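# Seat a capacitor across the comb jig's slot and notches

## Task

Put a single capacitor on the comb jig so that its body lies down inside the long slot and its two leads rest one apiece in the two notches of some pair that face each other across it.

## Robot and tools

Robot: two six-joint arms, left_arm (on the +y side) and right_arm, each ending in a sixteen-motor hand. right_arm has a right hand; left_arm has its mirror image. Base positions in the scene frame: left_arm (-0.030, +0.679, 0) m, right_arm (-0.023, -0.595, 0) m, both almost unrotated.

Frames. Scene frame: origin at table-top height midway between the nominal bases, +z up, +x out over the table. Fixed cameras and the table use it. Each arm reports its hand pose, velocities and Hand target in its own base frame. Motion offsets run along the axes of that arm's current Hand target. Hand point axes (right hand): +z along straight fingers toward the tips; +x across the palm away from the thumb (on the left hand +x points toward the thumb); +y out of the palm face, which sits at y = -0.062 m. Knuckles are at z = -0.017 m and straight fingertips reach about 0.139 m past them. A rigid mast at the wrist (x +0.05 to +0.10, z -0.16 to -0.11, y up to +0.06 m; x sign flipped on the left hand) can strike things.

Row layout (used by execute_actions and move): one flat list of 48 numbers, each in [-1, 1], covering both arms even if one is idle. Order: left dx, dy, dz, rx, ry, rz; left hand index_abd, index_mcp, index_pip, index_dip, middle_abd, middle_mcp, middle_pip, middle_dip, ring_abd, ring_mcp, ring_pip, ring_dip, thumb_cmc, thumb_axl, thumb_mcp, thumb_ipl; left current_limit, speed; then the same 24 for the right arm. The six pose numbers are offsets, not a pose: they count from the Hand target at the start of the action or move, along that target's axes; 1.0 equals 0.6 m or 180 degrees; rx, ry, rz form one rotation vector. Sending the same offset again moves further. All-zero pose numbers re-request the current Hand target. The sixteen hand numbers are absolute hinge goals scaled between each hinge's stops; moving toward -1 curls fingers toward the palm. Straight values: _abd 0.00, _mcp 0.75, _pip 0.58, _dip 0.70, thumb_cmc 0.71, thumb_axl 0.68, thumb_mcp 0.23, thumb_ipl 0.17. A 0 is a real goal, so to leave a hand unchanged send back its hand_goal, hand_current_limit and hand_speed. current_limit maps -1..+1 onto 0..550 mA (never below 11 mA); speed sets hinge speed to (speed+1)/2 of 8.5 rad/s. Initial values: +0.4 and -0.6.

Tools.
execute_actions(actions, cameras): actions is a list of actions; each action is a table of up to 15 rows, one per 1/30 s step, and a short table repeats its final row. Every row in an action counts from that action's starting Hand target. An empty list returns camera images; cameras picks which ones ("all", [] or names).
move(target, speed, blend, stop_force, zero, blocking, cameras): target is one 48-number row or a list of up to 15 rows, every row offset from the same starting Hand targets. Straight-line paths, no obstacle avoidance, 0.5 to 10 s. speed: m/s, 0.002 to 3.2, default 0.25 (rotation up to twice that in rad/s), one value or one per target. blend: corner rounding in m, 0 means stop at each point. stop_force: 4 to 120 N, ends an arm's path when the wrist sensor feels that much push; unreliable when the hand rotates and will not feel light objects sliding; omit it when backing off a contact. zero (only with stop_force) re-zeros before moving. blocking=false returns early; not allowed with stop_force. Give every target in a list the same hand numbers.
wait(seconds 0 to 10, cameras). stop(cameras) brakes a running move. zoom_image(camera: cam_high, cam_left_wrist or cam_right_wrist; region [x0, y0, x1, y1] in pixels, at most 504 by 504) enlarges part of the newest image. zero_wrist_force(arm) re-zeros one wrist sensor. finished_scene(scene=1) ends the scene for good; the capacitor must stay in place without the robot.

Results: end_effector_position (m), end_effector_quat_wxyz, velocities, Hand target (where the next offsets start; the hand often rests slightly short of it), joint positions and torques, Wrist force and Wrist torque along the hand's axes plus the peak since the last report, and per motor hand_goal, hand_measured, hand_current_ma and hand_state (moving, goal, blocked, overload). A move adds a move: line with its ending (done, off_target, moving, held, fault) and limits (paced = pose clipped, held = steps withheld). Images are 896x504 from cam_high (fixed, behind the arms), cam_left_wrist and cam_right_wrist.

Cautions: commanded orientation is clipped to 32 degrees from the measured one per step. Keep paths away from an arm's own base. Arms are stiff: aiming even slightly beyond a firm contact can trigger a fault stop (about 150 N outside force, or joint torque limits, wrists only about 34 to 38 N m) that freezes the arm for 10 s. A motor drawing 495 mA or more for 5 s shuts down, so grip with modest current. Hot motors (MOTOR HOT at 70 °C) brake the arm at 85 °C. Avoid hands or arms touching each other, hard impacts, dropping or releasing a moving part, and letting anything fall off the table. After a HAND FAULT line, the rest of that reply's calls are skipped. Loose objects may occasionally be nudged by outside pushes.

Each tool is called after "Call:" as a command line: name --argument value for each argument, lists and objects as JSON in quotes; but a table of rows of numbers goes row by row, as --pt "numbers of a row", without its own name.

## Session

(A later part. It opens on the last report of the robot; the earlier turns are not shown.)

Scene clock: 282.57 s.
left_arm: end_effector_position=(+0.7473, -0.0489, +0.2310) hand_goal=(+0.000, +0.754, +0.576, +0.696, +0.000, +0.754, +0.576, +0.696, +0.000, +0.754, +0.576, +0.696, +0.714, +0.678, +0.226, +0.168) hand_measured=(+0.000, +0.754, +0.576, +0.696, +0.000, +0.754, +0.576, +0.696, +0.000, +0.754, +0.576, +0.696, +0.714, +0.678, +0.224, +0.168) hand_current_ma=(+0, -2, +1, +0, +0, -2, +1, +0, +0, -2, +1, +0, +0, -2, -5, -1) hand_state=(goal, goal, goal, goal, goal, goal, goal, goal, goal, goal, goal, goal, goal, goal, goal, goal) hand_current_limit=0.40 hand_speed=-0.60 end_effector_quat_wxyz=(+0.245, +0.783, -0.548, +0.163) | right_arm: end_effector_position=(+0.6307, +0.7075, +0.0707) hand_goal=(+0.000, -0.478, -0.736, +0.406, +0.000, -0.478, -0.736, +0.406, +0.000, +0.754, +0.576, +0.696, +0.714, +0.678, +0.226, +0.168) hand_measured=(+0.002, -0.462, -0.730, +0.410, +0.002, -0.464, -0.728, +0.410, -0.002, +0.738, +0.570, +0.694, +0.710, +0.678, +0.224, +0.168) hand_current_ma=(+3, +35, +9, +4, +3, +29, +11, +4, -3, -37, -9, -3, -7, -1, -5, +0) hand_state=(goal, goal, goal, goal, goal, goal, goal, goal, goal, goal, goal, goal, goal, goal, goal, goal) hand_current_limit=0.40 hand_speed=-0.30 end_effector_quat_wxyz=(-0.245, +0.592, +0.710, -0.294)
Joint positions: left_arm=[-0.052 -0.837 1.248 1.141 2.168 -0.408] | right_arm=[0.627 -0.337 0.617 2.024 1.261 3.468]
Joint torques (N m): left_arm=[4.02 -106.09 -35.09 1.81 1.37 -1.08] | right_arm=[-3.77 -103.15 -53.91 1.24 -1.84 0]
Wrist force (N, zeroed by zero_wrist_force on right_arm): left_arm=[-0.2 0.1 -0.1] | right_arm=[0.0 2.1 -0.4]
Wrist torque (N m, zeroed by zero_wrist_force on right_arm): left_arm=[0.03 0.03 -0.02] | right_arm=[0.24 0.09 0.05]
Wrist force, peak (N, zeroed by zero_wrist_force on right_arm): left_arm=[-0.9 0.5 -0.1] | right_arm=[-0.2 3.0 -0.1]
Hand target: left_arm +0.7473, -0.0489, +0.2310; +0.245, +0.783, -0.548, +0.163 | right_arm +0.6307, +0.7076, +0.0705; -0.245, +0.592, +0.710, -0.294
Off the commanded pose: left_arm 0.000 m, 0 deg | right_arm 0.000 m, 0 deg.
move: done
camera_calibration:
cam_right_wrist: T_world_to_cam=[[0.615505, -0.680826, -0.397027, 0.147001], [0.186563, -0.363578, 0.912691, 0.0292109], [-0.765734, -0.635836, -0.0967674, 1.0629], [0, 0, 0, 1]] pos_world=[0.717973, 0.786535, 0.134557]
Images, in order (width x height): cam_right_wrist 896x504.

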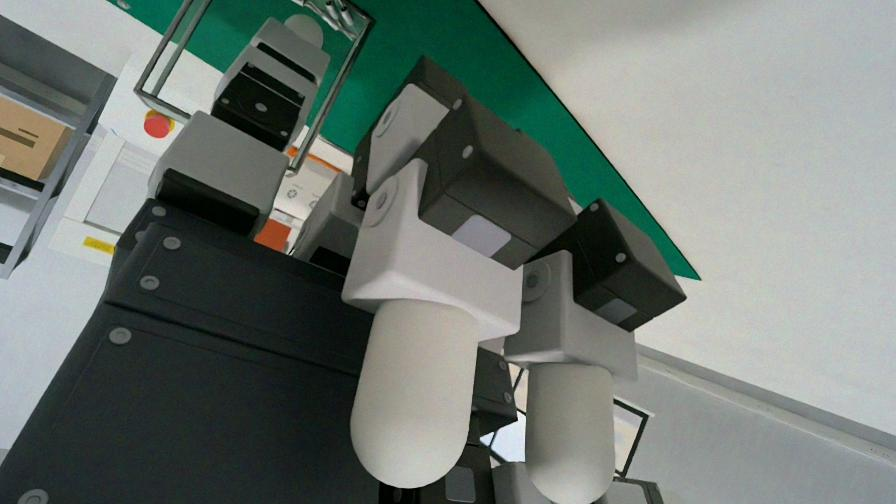

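Call:
move --target '[0,0,0,0,0,0,0,0.754,0.576,0.696,0,0.754,0.576,0.696,0,0.754,0.576,0.696,0.714,0.678,0.226,0.168,0.4,-0.6,0,0.0081,-0.0322,-0.0944,0,0,0,-0.479,-0.737,0.406,0,-0.479,-0.737,0.406,0,0.986,0.576,0.696,0.714,0.678,0.226,0.168,0.4,-0.3]' --speed 0.15 --cameras '["cam_right_wrist"]'

Call:
zoom_image --camera "cam_right_wrist" --region '[190, 0, 430, 160]'

Scene clock: 284.73 s.
left_arm: end_effector_position=(+0.7473, -0.0489, +0.2310) hand_goal=(+0.000, +0.754, +0.576, +0.696, +0.000, +0.754, +0.576, +0.696, +0.000, +0.754, +0.576, +0.696, +0.714, +0.678, +0.226, +0.168) hand_measured=(+0.000, +0.754, +0.576, +0.696, +0.000, +0.754, +0.576, +0.696, +0.000, +0.754, +0.576, +0.696, +0.714, +0.678, +0.224, +0.168) hand_current_ma=(+0, -2, +1, +0, +0, -2, +1, +0, +0, -2, +1, +0, +0, -2, -5, -1) hand_state=(goal, goal, goal, goal, goal, goal, goal, goal, goal, goal, goal, goal, goal, goal, goal, goal) hand_current_limit=0.40 hand_speed=-0.60 end_effector_quat_wxyz=(+0.245, +0.783, -0.548, +0.163) | right_arm: end_effector_position=(+0.6475, +0.7106, +0.0808) hand_goal=(+0.000, -0.478, -0.736, +0.406, +0.000, -0.478, -0.736, +0.406, +0.000, +0.986, +0.576, +0.696, +0.714, +0.678, +0.226, +0.168) hand_measured=(+0.002, -0.462, -0.730, +0.410, +0.002, -0.464, -0.730, +0.410, -0.002, +0.966, +0.572, +0.694, +0.710, +0.678, +0.224, +0.168) hand_current_ma=(+3, +35, +8, +4, +3, +29, +10, +4, -3, -44, -7, -3, -7, -1, -5, +0) hand_state=(goal, goal, goal, goal, goal, goal, goal, goal, goal, goal, goal, goal, goal, goal, goal, goal) hand_current_limit=0.40 hand_speed=-0.30 end_effector_quat_wxyz=(-0.155, +0.621, +0.745, -0.186)
Joint positions: left_arm=[-0.052 -0.837 1.248 1.141 2.168 -0.408] | right_arm=[0.652 -0.45 0.733 1.729 1.357 3.564]
Joint torques (N m): left_arm=[1.62 -105.95 -35.09 1.91 1.45 -0.72] | right_arm=[14.61 -136.47 -23.76 1.33 1.85 1.87]
Wrist force (N, zeroed by zero_wrist_force on right_arm): left_arm=[0.1 0.2 0.2] | right_arm=[-0.1 1.1 -0.1]
Wrist torque (N m, zeroed by zero_wrist_force on right_arm): left_arm=[0.01 -0.01 0.01] | right_arm=[0.12 0.08 -0.26]
Wrist force, peak (N, zeroed by zero_wrist_force on right_arm): left_arm=[-0.2 0.8 1.0] | right_arm=[-0.1 2.8 -0.4]
Hand target: left_arm +0.7473, -0.0489, +0.2310; +0.245, +0.783, -0.548, +0.163 | right_arm +0.6475, +0.7106, +0.0808; -0.155, +0.621, +0.745, -0.185
Off the commanded pose: left_arm 0.000 m, 0 deg | right_arm 0.000 m, 0 deg.
move: done
camera_calibration:
cam_right_wrist: T_world_to_cam=[[0.708855, -0.663716, -0.238757, 0.0574589], [-0.0807561, -0.412633, 0.90731, 0.226392], [-0.700716, -0.62387, -0.346096, 1.04829], [0, 0, 0, 1]] pos_world=[0.712107, 0.785551, 0.171121]
Images, in order (width x height): cam_right_wrist 896x504.

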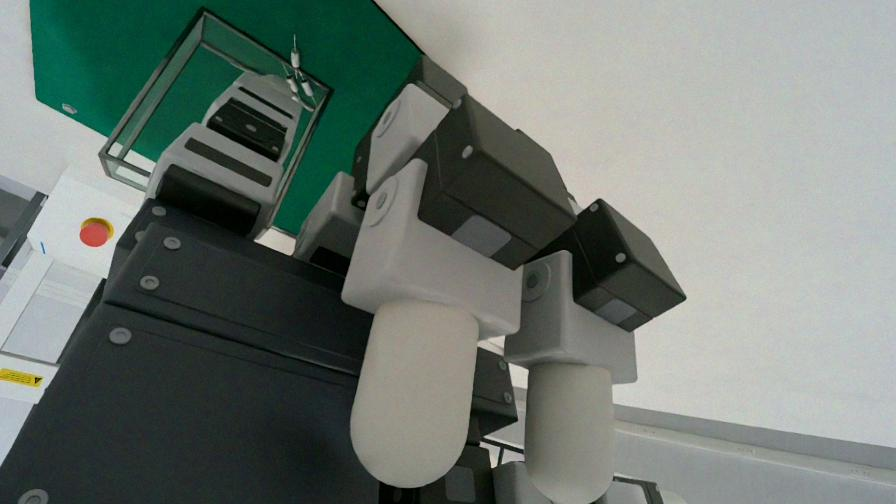

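Scaled by 2.100 from the camera's 896x504 image, which has a finer 1280x720 frame.

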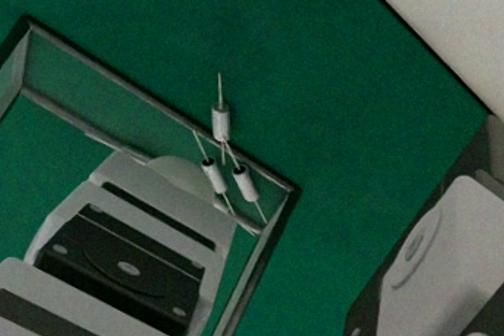

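Call:
zoom_image --camera "cam_right_wrist" --region '[240, 20, 340, 120]'

Scaled by 5.040 from the camera's 896x504 image, which has a finer 1280x720 frame.

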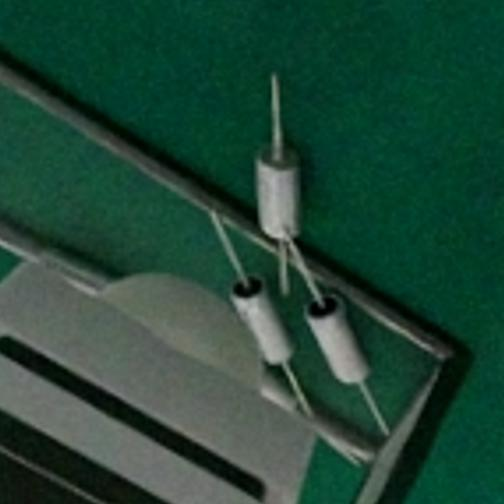

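Call:
move --target '[0,0,0,0,0,0,0,0.754,0.576,0.696,0,0.754,0.576,0.696,0,0.754,0.576,0.696,0.714,0.678,0.226,0.168,0.4,-0.6,0.0053,0.0068,0.0234,0,0,0,0,-0.479,-0.737,0.406,0,-0.479,-0.737,0.406,0,0.986,0.576,0.696,0.714,0.678,0.226,0.168,0.4,-0.3]' --speed 0.08 --cameras '["cam_right_wrist"]'

Call:
zoom_image --camera "cam_right_wrist" --region '[230, 10, 350, 130]'

Scene clock: 286.23 s.
left_arm: end_effector_position=(+0.7473, -0.0489, +0.2310) hand_goal=(+0.000, +0.754, +0.576, +0.696, +0.000, +0.754, +0.576, +0.696, +0.000, +0.754, +0.576, +0.696, +0.714, +0.678, +0.226, +0.168) hand_measured=(+0.000, +0.754, +0.576, +0.696, +0.000, +0.754, +0.576, +0.696, +0.000, +0.754, +0.576, +0.696, +0.714, +0.678, +0.224, +0.168) hand_current_ma=(+0, -2, +1, +0, +0, -2, +1, +0, +0, -2, +1, +0, +0, -2, -5, -1) hand_state=(goal, goal, goal, goal, goal, goal, goal, goal, goal, goal, goal, goal, goal, goal, goal, goal) hand_current_limit=0.40 hand_speed=-0.60 end_effector_quat_wxyz=(+0.245, +0.783, -0.548, +0.163) | right_arm: end_effector_position=(+0.6441, +0.7132, +0.0666) hand_goal=(+0.000, -0.478, -0.736, +0.406, +0.000, -0.478, -0.736, +0.406, +0.000, +0.986, +0.576, +0.696, +0.714, +0.678, +0.226, +0.168) hand_measured=(+0.002, -0.462, -0.730, +0.410, +0.002, -0.464, -0.730, +0.410, -0.002, +0.968, +0.572, +0.694, +0.710, +0.678, +0.224, +0.168) hand_current_ma=(+3, +35, +8, +4, +3, +29, +9, +4, -3, -43, -7, -3, -7, -1, -5, +0) hand_state=(goal, goal, goal, goal, goal, goal, goal, goal, goal, goal, goal, goal, goal, goal, goal, goal) hand_current_limit=0.40 hand_speed=-0.30 end_effector_quat_wxyz=(-0.155, +0.621, +0.745, -0.185)
Joint positions: left_arm=[-0.052 -0.837 1.248 1.141 2.168 -0.408] | right_arm=[0.656 -0.441 0.741 1.711 1.355 3.568]
Joint torques (N m): left_arm=[1.1 -106.42 -34.64 2.03 1.29 -0.49] | right_arm=[13.87 -101.14 -23.19 1.24 -1.82 1.83]
Wrist force (N, zeroed by zero_wrist_force on right_arm): left_arm=[-0.4 0.2 0.6] | right_arm=[-0.3 1.3 -0.4]
Wrist torque (N m, zeroed by zero_wrist_force on right_arm): left_arm=[-0.01 0.06 -0.04] | right_arm=[0.16 0.10 -0.28]
Wrist force, peak (N, zeroed by zero_wrist_force on right_arm): left_arm=[0.1 0.9 0.8] | right_arm=[0.1 1.5 -0.8]
Hand target: left_arm +0.7473, -0.0489, +0.2310; +0.245, +0.783, -0.548, +0.163 | right_arm +0.6440, +0.7132, +0.0665; -0.155, +0.621, +0.745, -0.185
Off the commanded pose: left_arm 0.000 m, 0 deg | right_arm 0.000 m, 0 deg.
move: done
camera_calibration:
cam_right_wrist: T_world_to_cam=[[0.708887, -0.663705, -0.238693, 0.0581197], [-0.0809547, -0.412743, 0.907243, 0.24018], [-0.70066, -0.62381, -0.346319, 1.04254], [0, 0, 0, 1]] pos_world=[0.708707, 0.788051, 0.157022]
Images, in order (width x height): cam_right_wrist 896x504.

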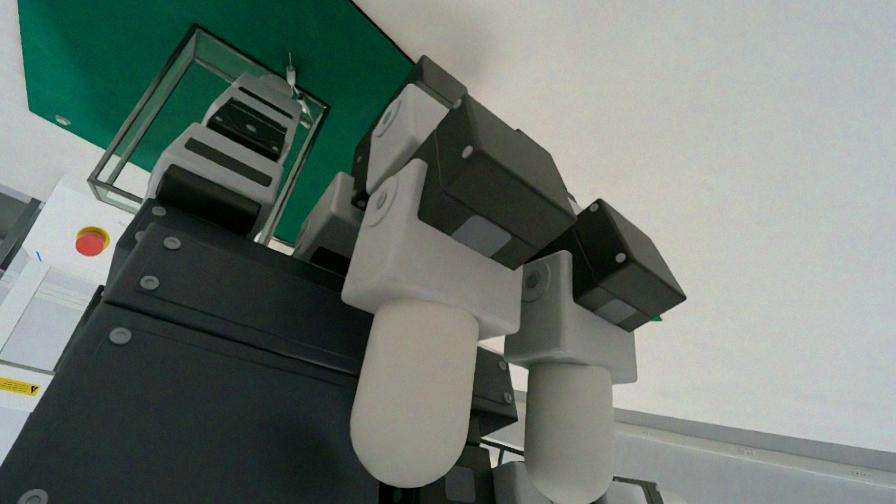

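Scaled by 4.200 from the camera's 896x504 image, which has a finer 1280x720 frame.

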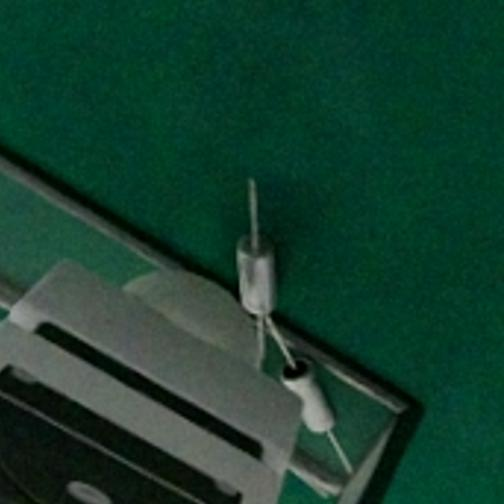

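Call:
move --target '[0,0,0,0,0,0,0,0.754,0.576,0.696,0,0.754,0.576,0.696,0,0.754,0.576,0.696,0.714,0.678,0.226,0.168,0.4,-0.6,0.001,0.0065,0.0136,0,0,0,0,-0.479,-0.737,0.406,0,-0.479,-0.737,0.406,0,0.986,0.576,0.696,0.714,0.678,0.226,0.168,0.4,-0.3]' --speed 0.01 --stop_force 4 --cameras '["cam_right_wrist"]'

Call:
zoom_image --camera "cam_right_wrist" --region '[230, 10, 350, 130]'

Scene clock: 288.23 s.
left_arm: end_effector_position=(+0.7473, -0.0489, +0.2310) hand_goal=(+0.000, +0.754, +0.576, +0.696, +0.000, +0.754, +0.576, +0.696, +0.000, +0.754, +0.576, +0.696, +0.714, +0.678, +0.226, +0.168) hand_measured=(+0.000, +0.754, +0.576, +0.696, +0.000, +0.754, +0.576, +0.696, +0.000, +0.754, +0.576, +0.696, +0.714, +0.678, +0.224, +0.168) hand_current_ma=(+0, -2, +1, +0, +0, -2, +1, +0, +0, -2, +1, +0, +0, -2, -5, -1) hand_state=(goal, goal, goal, goal, goal, goal, goal, goal, goal, goal, goal, goal, goal, goal, goal, goal) hand_current_limit=0.40 hand_speed=-0.60 end_effector_quat_wxyz=(+0.245, +0.783, -0.548, +0.163) | right_arm: end_effector_position=(+0.6436, +0.7138, +0.0574) hand_goal=(+0.000, -0.478, -0.736, +0.406, +0.000, -0.478, -0.736, +0.406, +0.000, +0.986, +0.576, +0.696, +0.714, +0.678, +0.226, +0.168) hand_measured=(+0.002, -0.462, -0.730, +0.410, +0.002, -0.464, -0.730, +0.410, -0.010, +0.988, +0.578, +0.696, +0.710, +0.678, +0.224, +0.168) hand_current_ma=(+3, +35, +8, +4, +3, +29, +9, +4, -17, +3, +3, +0, -7, -1, -5, +0) hand_state=(goal, goal, goal, goal, goal, goal, goal, goal, goal, goal, goal, goal, goal, goal, goal, goal) hand_current_limit=0.40 hand_speed=-0.30 end_effector_quat_wxyz=(-0.155, +0.621, +0.745, -0.185)
Joint positions: left_arm=[-0.052 -0.837 1.248 1.141 2.168 -0.408] | right_arm=[0.657 -0.434 0.744 1.701 1.355 3.568]
Joint torques (N m): left_arm=[0.98 -106.01 -34.41 1.73 1.46 -0.63] | right_arm=[15.35 -100.48 -22.13 1.14 -1.99 1.9]
Wrist force (N, zeroed by zero_wrist_force on right_arm): left_arm=[-0.2 0.4 0.2] | right_arm=[0.8 0.9 -2.1]
Wrist torque (N m, zeroed by zero_wrist_force on right_arm): left_arm=[0.05 0.03 -0.02] | right_arm=[0.33 0.27 -0.19]
Wrist force, peak (N, zeroed by zero_wrist_force on right_arm): left_arm=[0.2 0.4 0.9] | right_arm=[1.0 1.1 -2.3]
Hand target: left_arm +0.7473, -0.0489, +0.2310; +0.245, +0.783, -0.548, +0.163 | right_arm +0.6436, +0.7138, +0.0574; -0.155, +0.621, +0.745, -0.185
Off the commanded pose: left_arm 0.000 m, 0 deg | right_arm 0.000 m, 0 deg.
move: done
camera_calibration:
cam_right_wrist: T_world_to_cam=[[0.708882, -0.663732, -0.238633, 0.0567639], [-0.0810016, -0.4127, 0.907258, 0.248722], [-0.70066, -0.623809, -0.346319, 1.0393], [0, 0, 0, 1]] pos_world=[0.708108, 0.788651, 0.147822]
Images, in order (width x height): cam_right_wrist 896x504.

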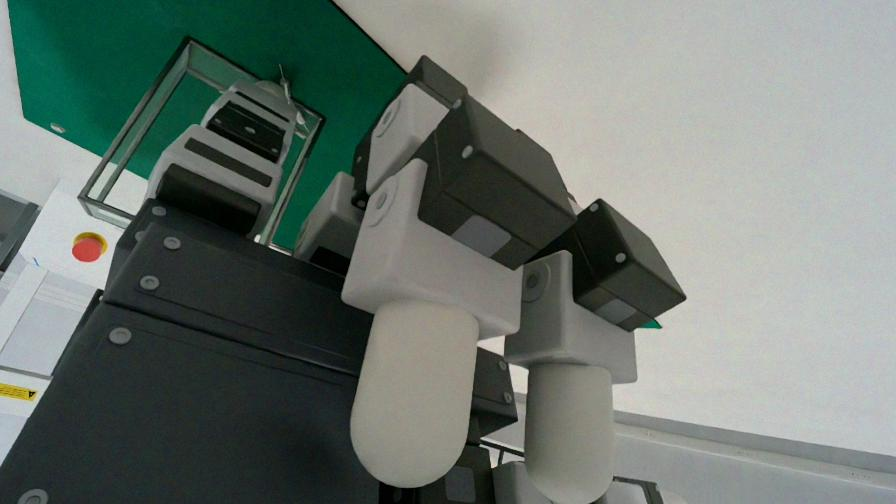

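Scaled by 4.200 from the camera's 896x504 image, which has a finer 1280x720 frame.

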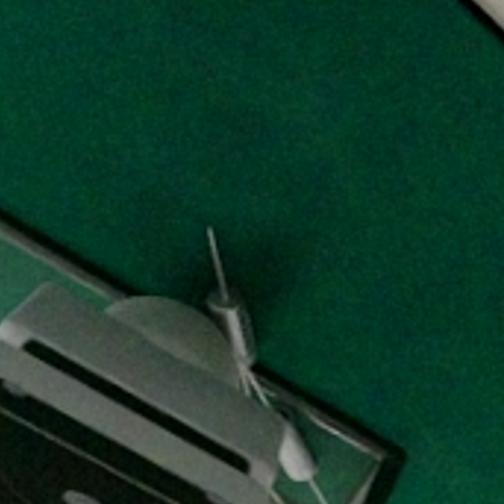

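Call:
move --target '[0,0,0,0,0,0,0,0.754,0.576,0.696,0,0.754,0.576,0.696,0,0.754,0.576,0.696,0.714,0.678,0.226,0.168,0.4,-0.6,0,-0.0047,-0.0088,0,0,0,0,-0.479,-0.737,0.406,0,-0.479,-0.737,0.406,0,0.986,0.576,0.696,0.714,0.678,0.226,0.168,0.4,-0.3]' --speed 0.03 --cameras '["cam_right_wrist"]'

Call:
zoom_image --camera "cam_right_wrist" --region '[230, 20, 330, 120]'

Scene clock: 289.27 s.
left_arm: end_effector_position=(+0.7473, -0.0489, +0.2310) hand_goal=(+0.000, +0.754, +0.576, +0.696, +0.000, +0.754, +0.576, +0.696, +0.000, +0.754, +0.576, +0.696, +0.714, +0.678, +0.226, +0.168) hand_measured=(+0.000, +0.754, +0.576, +0.696, +0.000, +0.754, +0.576, +0.696, +0.000, +0.754, +0.576, +0.696, +0.714, +0.678, +0.224, +0.168) hand_current_ma=(+0, -2, +1, +0, +0, -2, +1, +0, +0, -2, +1, +0, +0, -2, -5, -1) hand_state=(goal, goal, goal, goal, goal, goal, goal, goal, goal, goal, goal, goal, goal, goal, goal, goal) hand_current_limit=0.40 hand_speed=-0.60 end_effector_quat_wxyz=(+0.245, +0.783, -0.548, +0.163) | right_arm: end_effector_position=(+0.6435, +0.7137, +0.0632) hand_goal=(+0.000, -0.478, -0.736, +0.406, +0.000, -0.478, -0.736, +0.406, +0.000, +0.986, +0.576, +0.696, +0.714, +0.678, +0.226, +0.168) hand_measured=(+0.002, -0.462, -0.730, +0.410, +0.002, -0.464, -0.730, +0.410, -0.002, +0.980, +0.576, +0.696, +0.710, +0.678, +0.224, +0.168) hand_current_ma=(+3, +35, +8, +4, +3, +29, +9, +4, -3, -9, +1, +0, -7, -1, -5, +0) hand_state=(goal, goal, goal, goal, goal, goal, goal, goal, goal, goal, goal, goal, goal, goal, goal, goal) hand_current_limit=0.40 hand_speed=-0.30 end_effector_quat_wxyz=(-0.155, +0.621, +0.745, -0.185)
Joint positions: left_arm=[-0.052 -0.837 1.248 1.141 2.168 -0.408] | right_arm=[0.657 -0.438 0.742 1.708 1.355 3.568]
Joint torques (N m): left_arm=[2.57 -107.14 -35.32 1.85 1.39 -0.69] | right_arm=[14.15 -137.3 -52.95 8.56 -2.12 1.84]
Wrist force (N, zeroed by zero_wrist_force on right_arm): left_arm=[-0.3 -0.2 0.3] | right_arm=[0.2 1.2 -0.3]
Wrist torque (N m, zeroed by zero_wrist_force on right_arm): left_arm=[-0.04 0.05 -0.02] | right_arm=[0.15 0.04 -0.24]
Wrist force, peak (N, zeroed by zero_wrist_force on right_arm): left_arm=[0.1 0.1 1.0] | right_arm=[1.1 1.3 -2.3]
Hand target: left_arm +0.7473, -0.0489, +0.2310; +0.245, +0.783, -0.548, +0.163 | right_arm +0.6435, +0.7137, +0.0634; -0.155, +0.621, +0.745, -0.185
Off the commanded pose: left_arm 0.000 m, 0 deg | right_arm 0.000 m, 0 deg.
move: done
camera_calibration:
cam_right_wrist: T_world_to_cam=[[0.708882, -0.663732, -0.238633, 0.0581241], [-0.0810016, -0.4127, 0.907258, 0.24355], [-0.70066, -0.623809, -0.346319, 1.04128], [0, 0, 0, 1]] pos_world=[0.708108, 0.788651, 0.153522]
Images, in order (width x height): cam_right_wrist 896x504.

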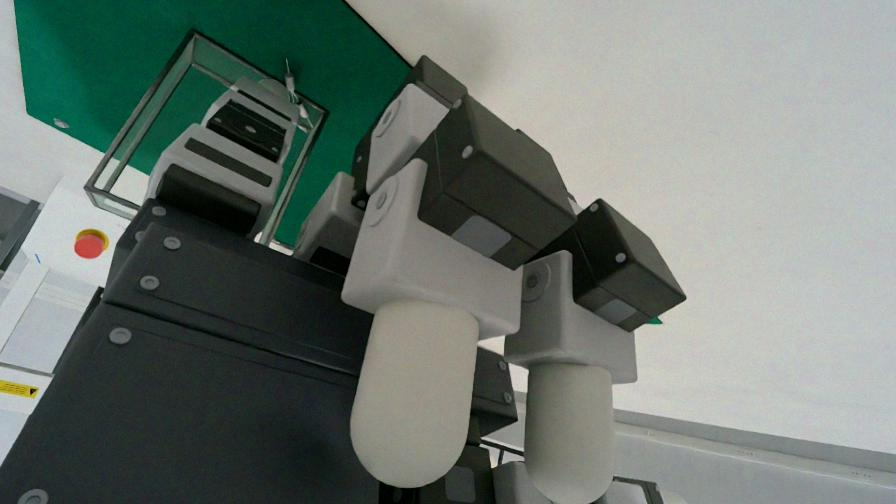

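Scaled by 5.040 from the camera's 896x504 image, which has a finer 1280x720 frame.

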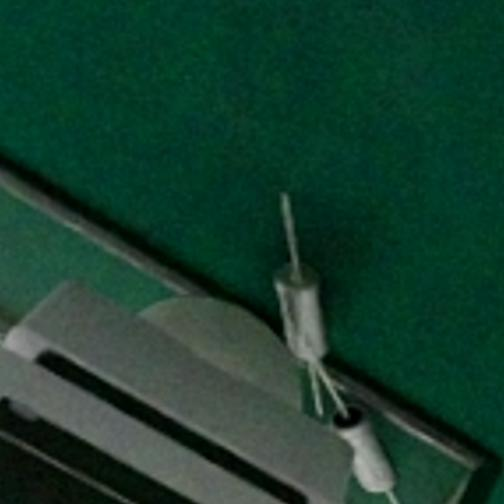

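Call:
move --pt "0 0 0 0 0 0 0 0.754 0.576 0.696 0 0.754 0.576 0.696 0 0.754 0.576 0.696 0.714 0.678 0.226 0.168 0.4 -0.6 0 0.0047 0.0088 0 0 0 0 -0.479 -0.737 0.406 0 -0.479 -0.737 0.406 0 0.986 0.576 0.696 0.714 0.678 0.226 0.168 0.4 -0.3" --pt "0 0 0 0 0 0 0 0.754 0.576 0.696 0 0.754 0.576 0.696 0 0.754 0.576 0.696 0.714 0.678 0.226 0.168 0.4 -0.6 0.0137 0.0315 -0.0053 0 0 0 0 -0.479 -0.737 0.406 0 -0.479 -0.737 0.406 0 0.986 0.576 0.696 0.714 0.678 0.226 0.168 0.4 -0.3" --speed 0.02 --cameras '["cam_right_wrist"]'

Call:
zoom_image --camera "cam_right_wrist" --region '[230, 20, 350, 140]'

Scene clock: 291.80 s.
left_arm: end_effector_position=(+0.7473, -0.0489, +0.2310) hand_goal=(+0.000, +0.754, +0.576, +0.696, +0.000, +0.754, +0.576, +0.696, +0.000, +0.754, +0.576, +0.696, +0.714, +0.678, +0.226, +0.168) hand_measured=(+0.000, +0.754, +0.576, +0.696, +0.000, +0.754, +0.576, +0.696, +0.000, +0.754, +0.576, +0.696, +0.714, +0.678, +0.224, +0.168) hand_current_ma=(+0, -2, +1, +0, +0, -2, +1, +0, +0, -2, +1, +0, +0, -2, -5, -1) hand_state=(goal, goal, goal, goal, goal, goal, goal, goal, goal, goal, goal, goal, goal, goal, goal, goal) hand_current_limit=0.40 hand_speed=-0.60 end_effector_quat_wxyz=(+0.245, +0.783, -0.548, +0.163) | right_arm: end_effector_position=(+0.6599, +0.7251, +0.0574) hand_goal=(+0.000, -0.478, -0.736, +0.406, +0.000, -0.478, -0.736, +0.406, +0.000, +0.986, +0.576, +0.696, +0.714, +0.678, +0.226, +0.168) hand_measured=(+0.002, -0.462, -0.730, +0.410, +0.002, -0.464, -0.730, +0.410, -0.002, +0.980, +0.576, +0.698, +0.710, +0.678, +0.224, +0.168) hand_current_ma=(+3, +35, +8, +4, +3, +29, +9, +4, -3, -9, +1, +2, -7, -1, -5, +0) hand_state=(goal, goal, goal, goal, goal, goal, goal, goal, goal, goal, goal, goal, goal, goal, goal, goal) hand_current_limit=0.40 hand_speed=-0.30 end_effector_quat_wxyz=(-0.155, +0.621, +0.745, -0.185)
Joint positions: left_arm=[-0.052 -0.837 1.248 1.141 2.168 -0.408] | right_arm=[0.656 -0.386 0.647 1.751 1.355 3.567]
Joint torques (N m): left_arm=[0.2 -107.38 -34.94 2 1.31 -1.1] | right_arm=[-15.24 -104.14 -53.12 8.41 1.26 -1.89]
Wrist force (N, zeroed by zero_wrist_force on right_arm): left_arm=[0.0 0.5 0.7] | right_arm=[-0.1 1.3 -0.3]
Wrist torque (N m, zeroed by zero_wrist_force on right_arm): left_arm=[0.01 0.03 -0.01] | right_arm=[0.15 0.09 -0.25]
Wrist force, peak (N, zeroed by zero_wrist_force on right_arm): left_arm=[-0.2 0.5 0.8] | right_arm=[0.9 1.0 -2.4]
Hand target: left_arm +0.7473, -0.0489, +0.2310; +0.245, +0.783, -0.548, +0.163 | right_arm +0.6600, +0.7251, +0.0574; -0.155, +0.621, +0.745, -0.185
Off the commanded pose: left_arm 0.000 m, 0 deg | right_arm 0.000 m, 0 deg.
move: done
camera_calibration:
cam_right_wrist: T_world_to_cam=[[0.708887, -0.663705, -0.238693, 0.0525975], [-0.0809547, -0.412743, 0.907243, 0.254808], [-0.70066, -0.62381, -0.346319, 1.05781], [0, 0, 0, 1]] pos_world=[0.724507, 0.799951, 0.147722]
Images, in order (width x height): cam_right_wrist 896x504.

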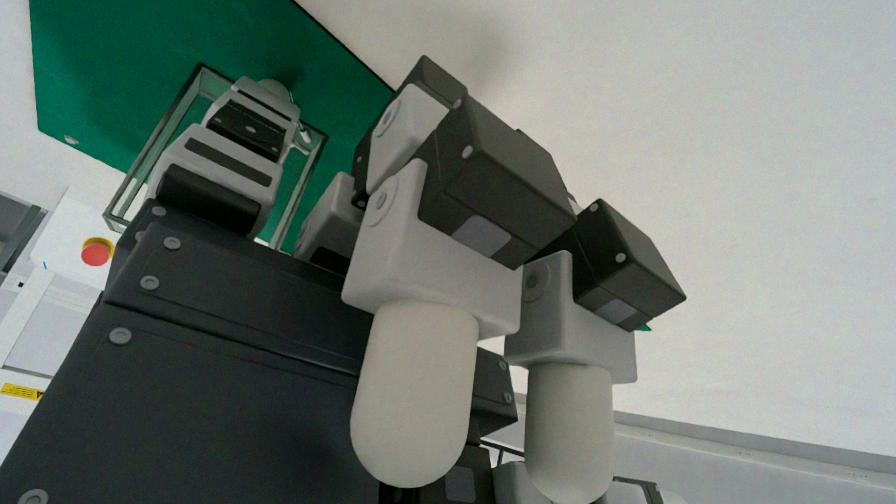

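Scaled by 4.200 from the camera's 896x504 image, which has a finer 1280x720 frame.

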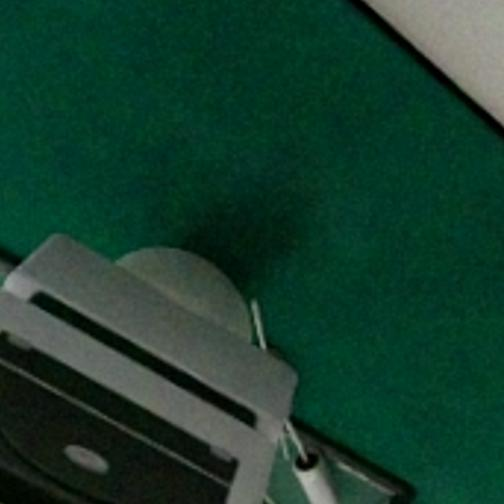

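Call:
move --target '[0,0,0,0,0,0,0,0.754,0.576,0.696,0,0.754,0.576,0.696,0,0.754,0.576,0.696,0.714,0.678,0.226,0.168,0.4,-0.6,0,-0.0312,-0.0589,0,0,0,0,-0.479,-0.737,0.406,0,-0.479,-0.737,0.406,0,0.986,0.576,0.696,0.714,0.678,0.226,0.168,0.4,-0.3]' --speed 0.1 --cameras '["cam_right_wrist"]'

Call:
zoom_image --camera "cam_right_wrist" --region '[220, 0, 370, 150]'

Scene clock: 292.80 s.
left_arm: end_effector_position=(+0.7473, -0.0489, +0.2310) hand_goal=(+0.000, +0.754, +0.576, +0.696, +0.000, +0.754, +0.576, +0.696, +0.000, +0.754, +0.576, +0.696, +0.714, +0.678, +0.226, +0.168) hand_measured=(+0.000, +0.754, +0.576, +0.696, +0.000, +0.754, +0.576, +0.696, +0.000, +0.754, +0.576, +0.696, +0.714, +0.678, +0.224, +0.168) hand_current_ma=(+0, -2, +1, +0, +0, -2, +1, +0, +0, -2, +1, +0, +0, -2, -5, -1) hand_state=(goal, goal, goal, goal, goal, goal, goal, goal, goal, goal, goal, goal, goal, goal, goal, goal) hand_current_limit=0.40 hand_speed=-0.60 end_effector_quat_wxyz=(+0.245, +0.783, -0.548, +0.163) | right_arm: end_effector_position=(+0.6600, +0.7251, +0.0972) hand_goal=(+0.000, -0.478, -0.736, +0.406, +0.000, -0.478, -0.736, +0.406, +0.000, +0.986, +0.576, +0.696, +0.714, +0.678, +0.226, +0.168) hand_measured=(+0.002, -0.462, -0.730, +0.410, +0.002, -0.464, -0.730, +0.410, -0.002, +0.980, +0.576, +0.698, +0.710, +0.678, +0.224, +0.168) hand_current_ma=(+3, +35, +8, +4, +3, +29, +9, +4, -3, -10, +0, +2, -7, -1, -5, +0) hand_state=(goal, goal, goal, goal, goal, goal, goal, goal, goal, goal, goal, goal, goal, goal, goal, goal) hand_current_limit=0.40 hand_speed=-0.30 end_effector_quat_wxyz=(-0.155, +0.621, +0.745, -0.185)
Joint positions: left_arm=[-0.052 -0.837 1.248 1.141 2.168 -0.408] | right_arm=[0.656 -0.411 0.627 1.796 1.355 3.567]
Joint torques (N m): left_arm=[1.84 -106.83 -35.01 1.86 1.44 -0.63] | right_arm=[-14.62 -140.36 -53.08 8.38 1.2 -1.65]
Wrist force (N, zeroed by zero_wrist_force on right_arm): left_arm=[-0.1 -0.2 0.8] | right_arm=[0.3 1.5 -0.4]
Wrist torque (N m, zeroed by zero_wrist_force on right_arm): left_arm=[-0.08 0.04 -0.01] | right_arm=[0.18 0.04 -0.22]
Wrist force, peak (N, zeroed by zero_wrist_force on right_arm): left_arm=[0.1 0.6 0.9] | right_arm=[0.1 2.0 0.2]
Hand target: left_arm +0.7473, -0.0489, +0.2310; +0.245, +0.783, -0.548, +0.163 | right_arm +0.6600, +0.7251, +0.0974; -0.155, +0.621, +0.745, -0.185
Off the commanded pose: left_arm 0.000 m, 0 deg | right_arm 0.000 m, 0 deg.
move: done
camera_calibration:
cam_right_wrist: T_world_to_cam=[[0.708882, -0.663732, -0.238633, 0.0621122], [-0.0810016, -0.4127, 0.907258, 0.218695], [-0.70066, -0.623809, -0.346319, 1.07159], [0, 0, 0, 1]] pos_world=[0.724508, 0.799951, 0.187522]
Images, in order (width x height): cam_right_wrist 896x504.

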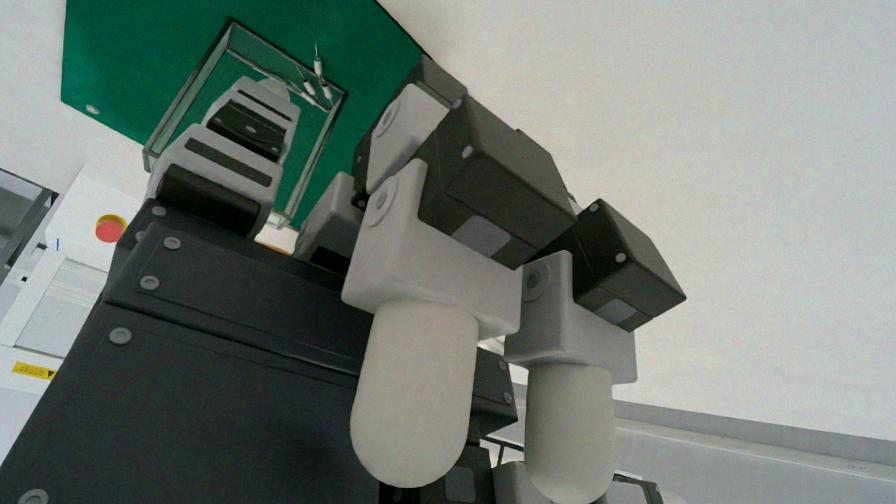

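Scaled by 3.360 from the camera's 896x504 image, which has a finer 1280x720 frame.

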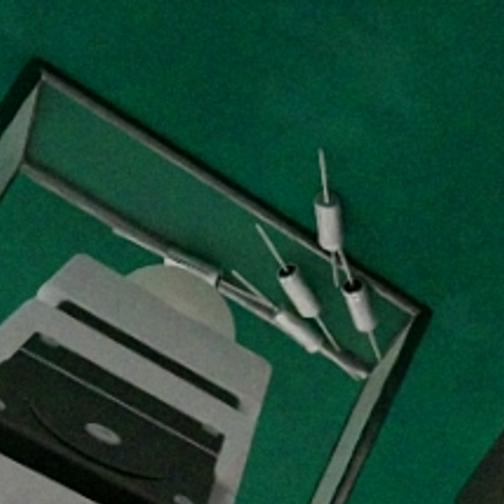

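Call:
move --pt "0 0 0 0 0 0 0 0.754 0.576 0.696 0 0.754 0.576 0.696 0 0.754 0.576 0.696 0.714 0.678 0.226 0.168 0.4 -0.6 0.0843 -0.0156 -0.0294 0 0 0 0 0.986 0.576 0.696 0 -0.479 -0.737 0.406 0 0.986 0.576 0.696 0.714 0.678 0.226 0.168 0.4 -0.3" --pt "0 0 0 0 0 0 0 0.754 0.576 0.696 0 0.754 0.576 0.696 0 0.754 0.576 0.696 0.714 0.678 0.226 0.168 0.4 -0.6 0.0843 0.021 0.0396 0 0 0 0 0.986 0.576 0.696 0 -0.479 -0.737 0.406 0 0.986 0.576 0.696 0.714 0.678 0.226 0.168 0.4 -0.3" --pt "0 0 0 0 0 0 0 0.754 0.576 0.696 0 0.754 0.576 0.696 0 0.754 0.576 0.696 0.714 0.678 0.226 0.168 0.4 -0.6 0.0843 -0.0614 0.0834 0 0 0 0 0.986 0.576 0.696 0 -0.479 -0.737 0.406 0 0.986 0.576 0.696 0.714 0.678 0.226 0.168 0.4 -0.3" --speed '[0.05,0.08,0.03]' --cameras '["cam_right_wrist"]'

Scene clock: 299.30 s.
left_arm: end_effector_position=(+0.7473, -0.0489, +0.2310) hand_goal=(+0.000, +0.754, +0.576, +0.696, +0.000, +0.754, +0.576, +0.696, +0.000, +0.754, +0.576, +0.696, +0.714, +0.678, +0.226, +0.168) hand_measured=(+0.000, +0.754, +0.576, +0.696, +0.000, +0.754, +0.576, +0.696, +0.000, +0.754, +0.576, +0.696, +0.714, +0.678, +0.224, +0.168) hand_current_ma=(+0, -2, +1, +0, +0, -2, +1, +0, +0, -2, +1, +0, +0, -2, -5, -1) hand_state=(goal, goal, goal, goal, goal, goal, goal, goal, goal, goal, goal, goal, goal, goal, goal, goal) hand_current_limit=0.40 hand_speed=-0.60 end_effector_quat_wxyz=(+0.245, +0.783, -0.548, +0.163) | right_arm: end_effector_position=(+0.5958, +0.7648, +0.0704) hand_goal=(+0.000, +0.986, +0.576, +0.696, +0.000, -0.478, -0.736, +0.406, +0.000, +0.986, +0.576, +0.696, +0.714, +0.678, +0.226, +0.168) hand_measured=(+0.014, +0.964, +0.570, +0.692, +0.002, -0.464, -0.730, +0.410, -0.008, +0.966, +0.568, +0.694, +0.710, +0.678, +0.224, +0.168) hand_current_ma=(+21, -54, -11, -5, +3, +29, +9, +4, -11, -48, -12, -3, -7, -1, -5, +0) hand_state=(goal, blocked, goal, goal, goal, goal, goal, goal, goal, blocked, goal, goal, goal, goal, goal, goal) hand_current_limit=0.40 hand_speed=-0.30 end_effector_quat_wxyz=(-0.155, +0.621, +0.745, -0.185)
Joint positions: left_arm=[-0.052 -0.837 1.248 1.141 2.168 -0.408] | right_arm=[0.727 -0.424 0.697 1.724 1.325 3.634]
Joint torques (N m): left_arm=[2.44 -106.87 -35.01 1.76 1.26 -0.78] | right_arm=[17.24 -136.78 -22.72 1.77 -4.01 1.92]
Wrist force (N, zeroed by zero_wrist_force on right_arm): left_arm=[-0.2 0.6 0.7] | right_arm=[-0.2 2.9 -2.5]
Wrist torque (N m, zeroed by zero_wrist_force on right_arm): left_arm=[0.03 0.05 -0.04] | right_arm=[0.19 -0.04 -0.29]
Wrist force, peak (N, zeroed by zero_wrist_force on right_arm): left_arm=[-0.2 0.2 1.0] | right_arm=[-0.1 4.6 -8.5]
Hand target: left_arm +0.7473, -0.0489, +0.2310; +0.245, +0.783, -0.548, +0.163 | right_arm +0.5958, +0.7648, +0.0704; -0.155, +0.621, +0.745, -0.185
Off the commanded pose: left_arm 0.000 m, 0 deg | right_arm 0.000 m, 0 deg.
move: done
camera_calibration:
cam_right_wrist: T_world_to_cam=[[0.708882, -0.663732, -0.238633, 0.12753], [-0.0810016, -0.4127, 0.907258, 0.254111], [-0.70066, -0.623809, -0.346319, 1.0422], [0, 0, 0, 1]] pos_world=[0.660408, 0.839651, 0.160822]
Images, in order (width x height): cam_right_wrist 896x504.

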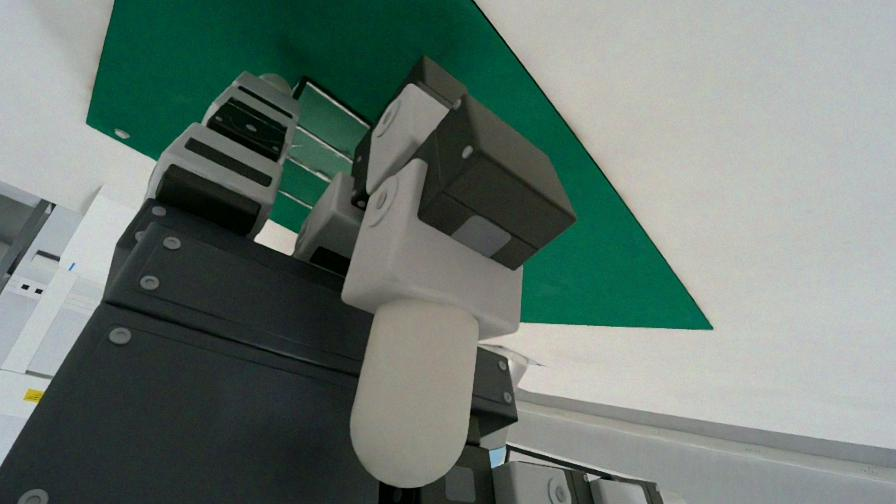

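Call:
move --target '[0,0,0,0,0,0,0,0.754,0.576,0.696,0,0.754,0.576,0.696,0,0.754,0.576,0.696,0.714,0.678,0.226,0.168,0.4,-0.6,0,0.0589,-0.0313,0,0,0,0,0.986,0.576,0.696,0,-0.479,-0.737,0.406,0,0.986,0.576,0.696,0.714,0.678,0.226,0.168,0.4,-0.3]' --speed 0.05 --cameras '["cam_right_wrist","cam_high"]'

Call:
zoom_image --camera "cam_high" --region '[240, 150, 440, 350]'

Scene clock: 300.83 s.
left_arm: end_effector_position=(+0.7473, -0.0489, +0.2310) hand_goal=(+0.000, +0.754, +0.576, +0.696, +0.000, +0.754, +0.576, +0.696, +0.000, +0.754, +0.576, +0.696, +0.714, +0.678, +0.226, +0.168) hand_measured=(+0.000, +0.754, +0.576, +0.696, +0.000, +0.754, +0.576, +0.696, +0.000, +0.754, +0.576, +0.696, +0.714, +0.678, +0.224, +0.168) hand_current_ma=(+0, -2, +1, +0, +0, -2, +1, +0, +0, -2, +1, +0, +0, -2, -5, -1) hand_state=(goal, goal, goal, goal, goal, goal, goal, goal, goal, goal, goal, goal, goal, goal, goal, goal) hand_current_limit=0.40 hand_speed=-0.60 end_effector_quat_wxyz=(+0.245, +0.783, -0.548, +0.163) | right_arm: end_effector_position=(+0.6351, +0.7720, +0.0704) hand_goal=(+0.000, +0.986, +0.576, +0.696, +0.000, -0.478, -0.736, +0.406, +0.000, +0.986, +0.576, +0.696, +0.714, +0.678, +0.226, +0.168) hand_measured=(+0.004, +0.966, +0.570, +0.692, +0.002, -0.464, -0.730, +0.410, -0.002, +0.968, +0.570, +0.694, +0.710, +0.678, +0.224, +0.168) hand_current_ma=(+3, -49, -10, -5, +3, +29, +9, +4, -3, -43, -9, -3, -7, -1, -5, +0) hand_state=(goal, blocked, goal, goal, goal, goal, goal, goal, goal, goal, goal, goal, goal, goal, goal, goal) hand_current_limit=0.40 hand_speed=-0.30 end_effector_quat_wxyz=(-0.155, +0.621, +0.746, -0.185)
Joint positions: left_arm=[-0.052 -0.837 1.248 1.141 2.168 -0.408] | right_arm=[0.707 -0.339 0.525 1.814 1.334 3.615]
Joint torques (N m): left_arm=[2.79 -106.1 -34.44 1.65 1.41 -0.82] | right_arm=[-14.24 -106.43 -54.86 8.54 0.98 -3.02]
Wrist force (N, zeroed by zero_wrist_force on right_arm): left_arm=[-0.3 -0.1 0.7] | right_arm=[0.1 1.3 -0.7]
Wrist torque (N m, zeroed by zero_wrist_force on right_arm): left_arm=[-0.06 0.06 -0.03] | right_arm=[0.12 0.07 0.04]
Wrist force, peak (N, zeroed by zero_wrist_force on right_arm): left_arm=[0.0 0.5 0.9] | right_arm=[-0.2 2.9 -3.2]
Hand target: left_arm +0.7473, -0.0489, +0.2310; +0.245, +0.783, -0.548, +0.163 | right_arm +0.6351, +0.7720, +0.0704; -0.155, +0.621, +0.745, -0.185
Off the commanded pose: left_arm 0.000 m, 0 deg | right_arm 0.000 m, 0 deg.
move: done
camera_calibration:
cam_right_wrist: T_world_to_cam=[[0.708887, -0.663705, -0.238693, 0.104433], [-0.0809547, -0.412743, 0.907243, 0.260273], [-0.70066, -0.62381, -0.346319, 1.07423], [0, 0, 0, 1]] pos_world=[0.699707, 0.846851, 0.160822]
Images, in order (width x height): cam_high 896x504, cam_right_wrist 896x504.

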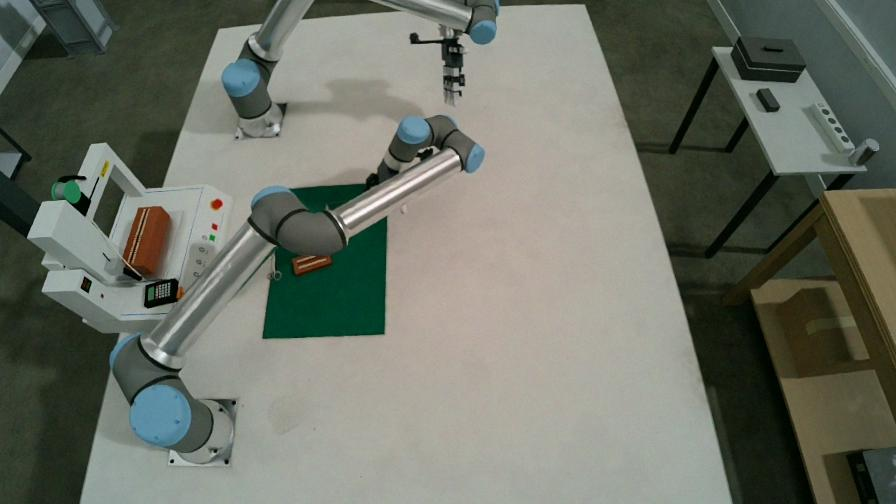

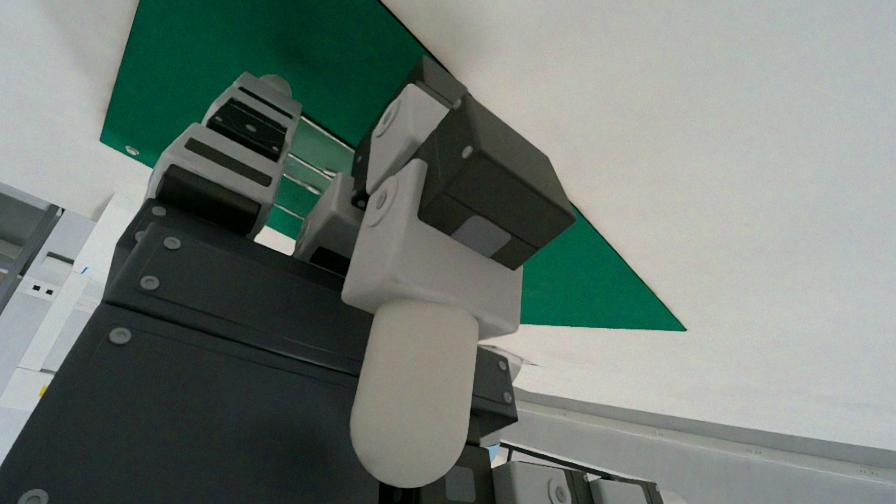

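Scaled by 2.520 from the camera's 896x504 image, which has a finer 1280x720 frame.

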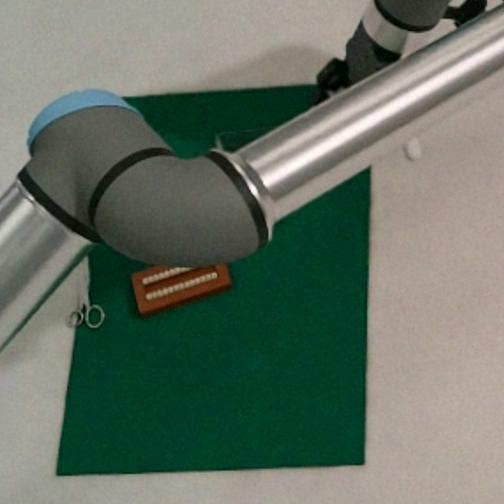

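Call:
move --pt "0 0 0 0 0 0 0 0.754 0.576 0.696 0 0.754 0.576 0.696 0 0.754 0.576 0.696 0.714 0.678 0.226 0.168 0.4 -0.6 0 -0.07 -0.132 0 0 0 0 0.986 0.576 0.696 0 -0.479 -0.737 0.406 0 0.986 0.576 0.696 0.714 0.678 0.226 0.168 0.4 -0.3" --pt "0 0 0 0 0 0 0 0.754 0.576 0.696 0 0.754 0.576 0.696 0 0.754 0.576 0.696 0.714 0.678 0.226 0.168 0.4 -0.6 0 -0.07 -0.132 0 0 0 0 0.99 0.99 0.99 0 0.99 0.99 0.99 0 0.99 0.99 0.99 0.714 0.678 0.226 0.168 0.4 -0.3" --speed 0.1 --cameras '["cam_right_wrist"]'

Call:
zoom_image --camera "cam_right_wrist" --region '[200, 0, 450, 220]'

Scene clock: 303.37 s.
left_arm: end_effector_position=(+0.7473, -0.0489, +0.2310) hand_goal=(+0.000, +0.754, +0.576, +0.696, +0.000, +0.754, +0.576, +0.696, +0.000, +0.754, +0.576, +0.696, +0.714, +0.678, +0.226, +0.168) hand_measured=(+0.000, +0.754, +0.576, +0.696, +0.000, +0.754, +0.576, +0.696, +0.000, +0.754, +0.576, +0.696, +0.714, +0.678, +0.224, +0.168) hand_current_ma=(+0, -2, +1, +0, +0, -2, +1, +0, +0, -2, +1, +0, +0, -2, -5, -1) hand_state=(goal, goal, goal, goal, goal, goal, goal, goal, goal, goal, goal, goal, goal, goal, goal, goal) hand_current_limit=0.40 hand_speed=-0.60 end_effector_quat_wxyz=(+0.245, +0.783, -0.548, +0.163) | right_arm: end_effector_position=(+0.6352, +0.7720, +0.1601) hand_goal=(+0.000, +0.990, +0.990, +0.990, +0.000, +0.990, +0.990, +0.990, +0.000, +0.990, +0.990, +0.990, +0.714, +0.678, +0.226, +0.168) hand_measured=(+0.004, +0.970, +0.982, +0.986, +0.002, +0.974, +0.982, +0.988, -0.002, +0.972, +0.982, +0.986, +0.710, +0.678, +0.224, +0.168) hand_current_ma=(+3, -48, -12, -5, +3, -36, -15, -4, -3, -43, -12, -5, -7, -1, -5, +0) hand_state=(goal, blocked, goal, goal, goal, goal, goal, goal, goal, goal, goal, goal, goal, goal, goal, goal) hand_current_limit=0.40 hand_speed=-0.30 end_effector_quat_wxyz=(-0.155, +0.621, +0.745, -0.185)
Joint positions: left_arm=[-0.052 -0.837 1.248 1.141 2.168 -0.408] | right_arm=[0.707 -0.378 0.447 1.932 1.334 3.615]
Joint torques (N m): left_arm=[2.17 -104.81 -34.99 1.78 1.57 -0.94] | right_arm=[-13.25 -136.87 -54.17 8.12 -1.49 -2.85]
Wrist force (N, zeroed by zero_wrist_force on right_arm): left_arm=[0.0 0.0 1.0] | right_arm=[0.1 1.5 -0.4]
Wrist torque (N m, zeroed by zero_wrist_force on right_arm): left_arm=[-0.08 0.03 0.00] | right_arm=[0.00 0.05 0.06]
Wrist force, peak (N, zeroed by zero_wrist_force on right_arm): left_arm=[-0.3 -0.3 0.9] | right_arm=[0.1 2.1 0.1]
Hand target: left_arm +0.7473, -0.0489, +0.2310; +0.245, +0.783, -0.548, +0.163 | right_arm +0.6352, +0.7720, +0.1601; -0.155, +0.621, +0.745, -0.185
Off the commanded pose: left_arm 0.000 m, 0 deg | right_arm 0.000 m, 0 deg.
move: done
camera_calibration:
cam_right_wrist: T_world_to_cam=[[0.708882, -0.663732, -0.238633, 0.125831], [-0.0810016, -0.4127, 0.907258, 0.178976], [-0.70066, -0.623809, -0.346319, 1.10526], [0, 0, 0, 1]] pos_world=[0.699708, 0.846851, 0.250422]
Images, in order (width x height): cam_right_wrist 896x504.

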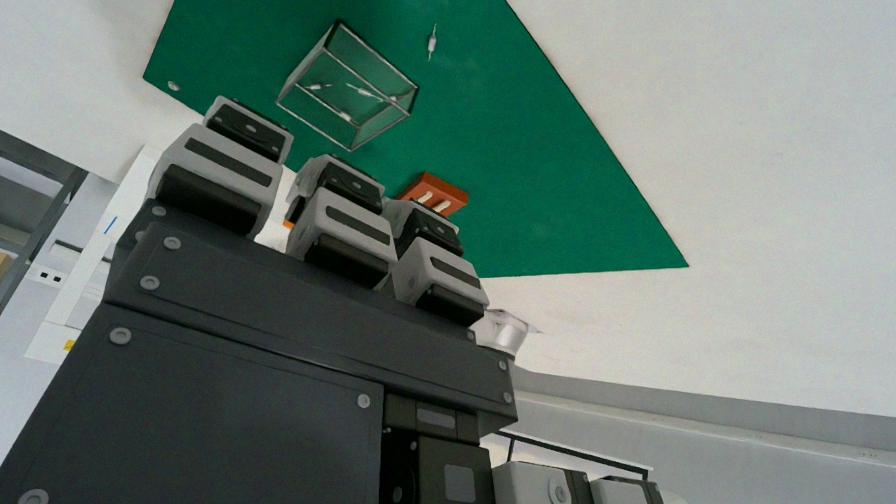

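Scaled by 2.016 from the camera's 896x504 image, which has a finer 1280x720 frame.

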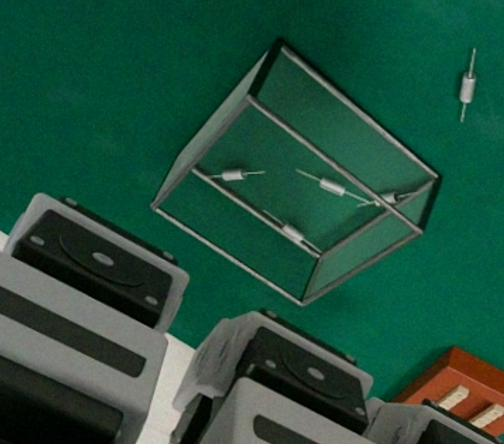

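Call:
move --target '[0,0,0,0,0,0,0,0.754,0.576,0.696,0,0.754,0.576,0.696,0,0.754,0.576,0.696,0.714,0.678,0.226,0.168,0.4,-0.6,0.0983,0.0207,0.1025,-0.0111,-0.0693,-0.1362,0,0.99,0.99,0.99,0,0.99,0.99,0.99,0,-0.479,-0.737,0.406,0.714,0.678,0.226,0.168,0.4,-0.3]' --speed 0.15 --cameras '["cam_right_wrist"]'

Call:
zoom_image --camera "cam_right_wrist" --region '[300, 30, 500, 180]'

Scene clock: 307.43 s.
left_arm: end_effector_position=(+0.7473, -0.0489, +0.2310) hand_goal=(+0.000, +0.754, +0.576, +0.696, +0.000, +0.754, +0.576, +0.696, +0.000, +0.754, +0.576, +0.696, +0.714, +0.678, +0.226, +0.168) hand_measured=(+0.000, +0.754, +0.576, +0.696, +0.000, +0.754, +0.576, +0.696, +0.000, +0.754, +0.576, +0.696, +0.714, +0.678, +0.224, +0.168) hand_current_ma=(+0, -2, +1, +0, +0, -2, +1, +0, +0, -2, +1, +0, +0, -2, -5, -1) hand_state=(goal, goal, goal, goal, goal, goal, goal, goal, goal, goal, goal, goal, goal, goal, goal, goal) hand_current_limit=0.40 hand_speed=-0.60 end_effector_quat_wxyz=(+0.245, +0.783, -0.548, +0.163) | right_arm: end_effector_position=(+0.6070, +0.8268, +0.1000) hand_goal=(+0.000, +0.990, +0.990, +0.990, +0.000, +0.990, +0.990, +0.990, +0.000, -0.478, -0.736, +0.406, +0.714, +0.678, +0.226, +0.168) hand_measured=(+0.002, +0.970, +0.982, +0.986, +0.002, +0.974, +0.982, +0.988, -0.002, -0.460, -0.732, +0.408, +0.710, +0.678, +0.224, +0.168) hand_current_ma=(+3, -48, -12, -5, +3, -36, -15, -4, -3, +38, +7, +4, -7, -1, -5, +0) hand_state=(goal, blocked, goal, goal, goal, goal, goal, goal, goal, goal, goal, goal, goal, goal, goal, goal) hand_current_limit=0.40 hand_speed=-0.30 end_effector_quat_wxyz=(-0.098, +0.428, +0.875, -0.201)
Joint positions: left_arm=[-0.052 -0.837 1.248 1.141 2.168 -0.408] | right_arm=[0.785 -0.294 0.384 1.93 1.517 3.254]
Joint torques (N m): left_arm=[2.25 -107.09 -35.57 1.51 1.29 -0.88] | right_arm=[14.81 -108.87 -55.69 6.78 1.73 -2.54]
Wrist force (N, zeroed by zero_wrist_force on right_arm): left_arm=[0.1 0.2 0.5] | right_arm=[0.1 1.5 -0.1]
Wrist torque (N m, zeroed by zero_wrist_force on right_arm): left_arm=[-0.01 0.00 0.01] | right_arm=[0.07 0.02 0.06]
Wrist force, peak (N, zeroed by zero_wrist_force on right_arm): left_arm=[0.0 0.1 0.9] | right_arm=[-0.5 1.4 -1.3]
Hand target: left_arm +0.7473, -0.0489, +0.2310; +0.245, +0.783, -0.548, +0.163 | right_arm +0.6070, +0.8268, +0.0999; -0.098, +0.428, +0.876, -0.201
Off the commanded pose: left_arm 0.000 m, 0 deg | right_arm 0.000 m, 0 deg.
move: done
camera_calibration:
cam_right_wrist: T_world_to_cam=[[0.941686, -0.256629, -0.217644, -0.31218], [0.0930385, -0.423011, 0.901335, 0.157303], [-0.323375, -0.869024, -0.374468, 1.07541], [0, 0, 0, 1]] pos_world=[0.627101, 0.920983, 0.192979]
Images, in order (width x height): cam_right_wrist 896x504.

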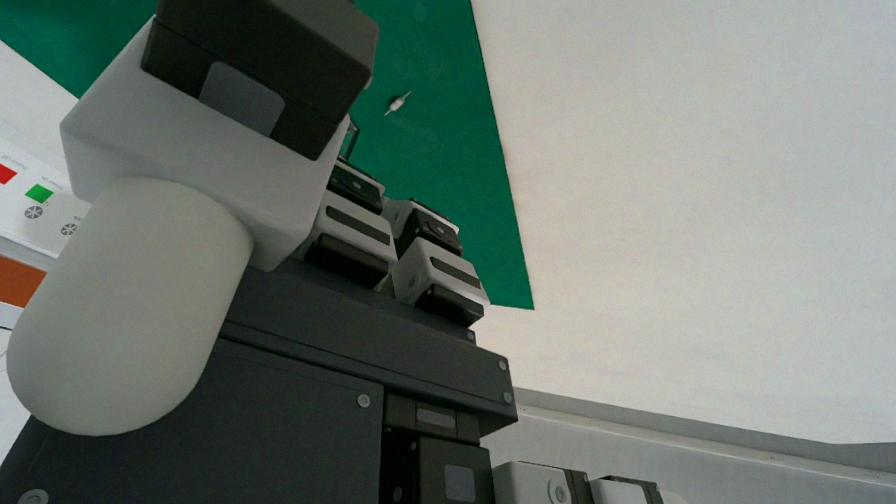

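Scaled by 2.520 from the camera's 896x504 image, which has a finer 1280x720 frame.

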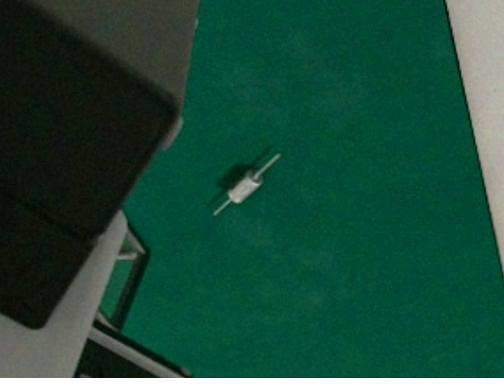

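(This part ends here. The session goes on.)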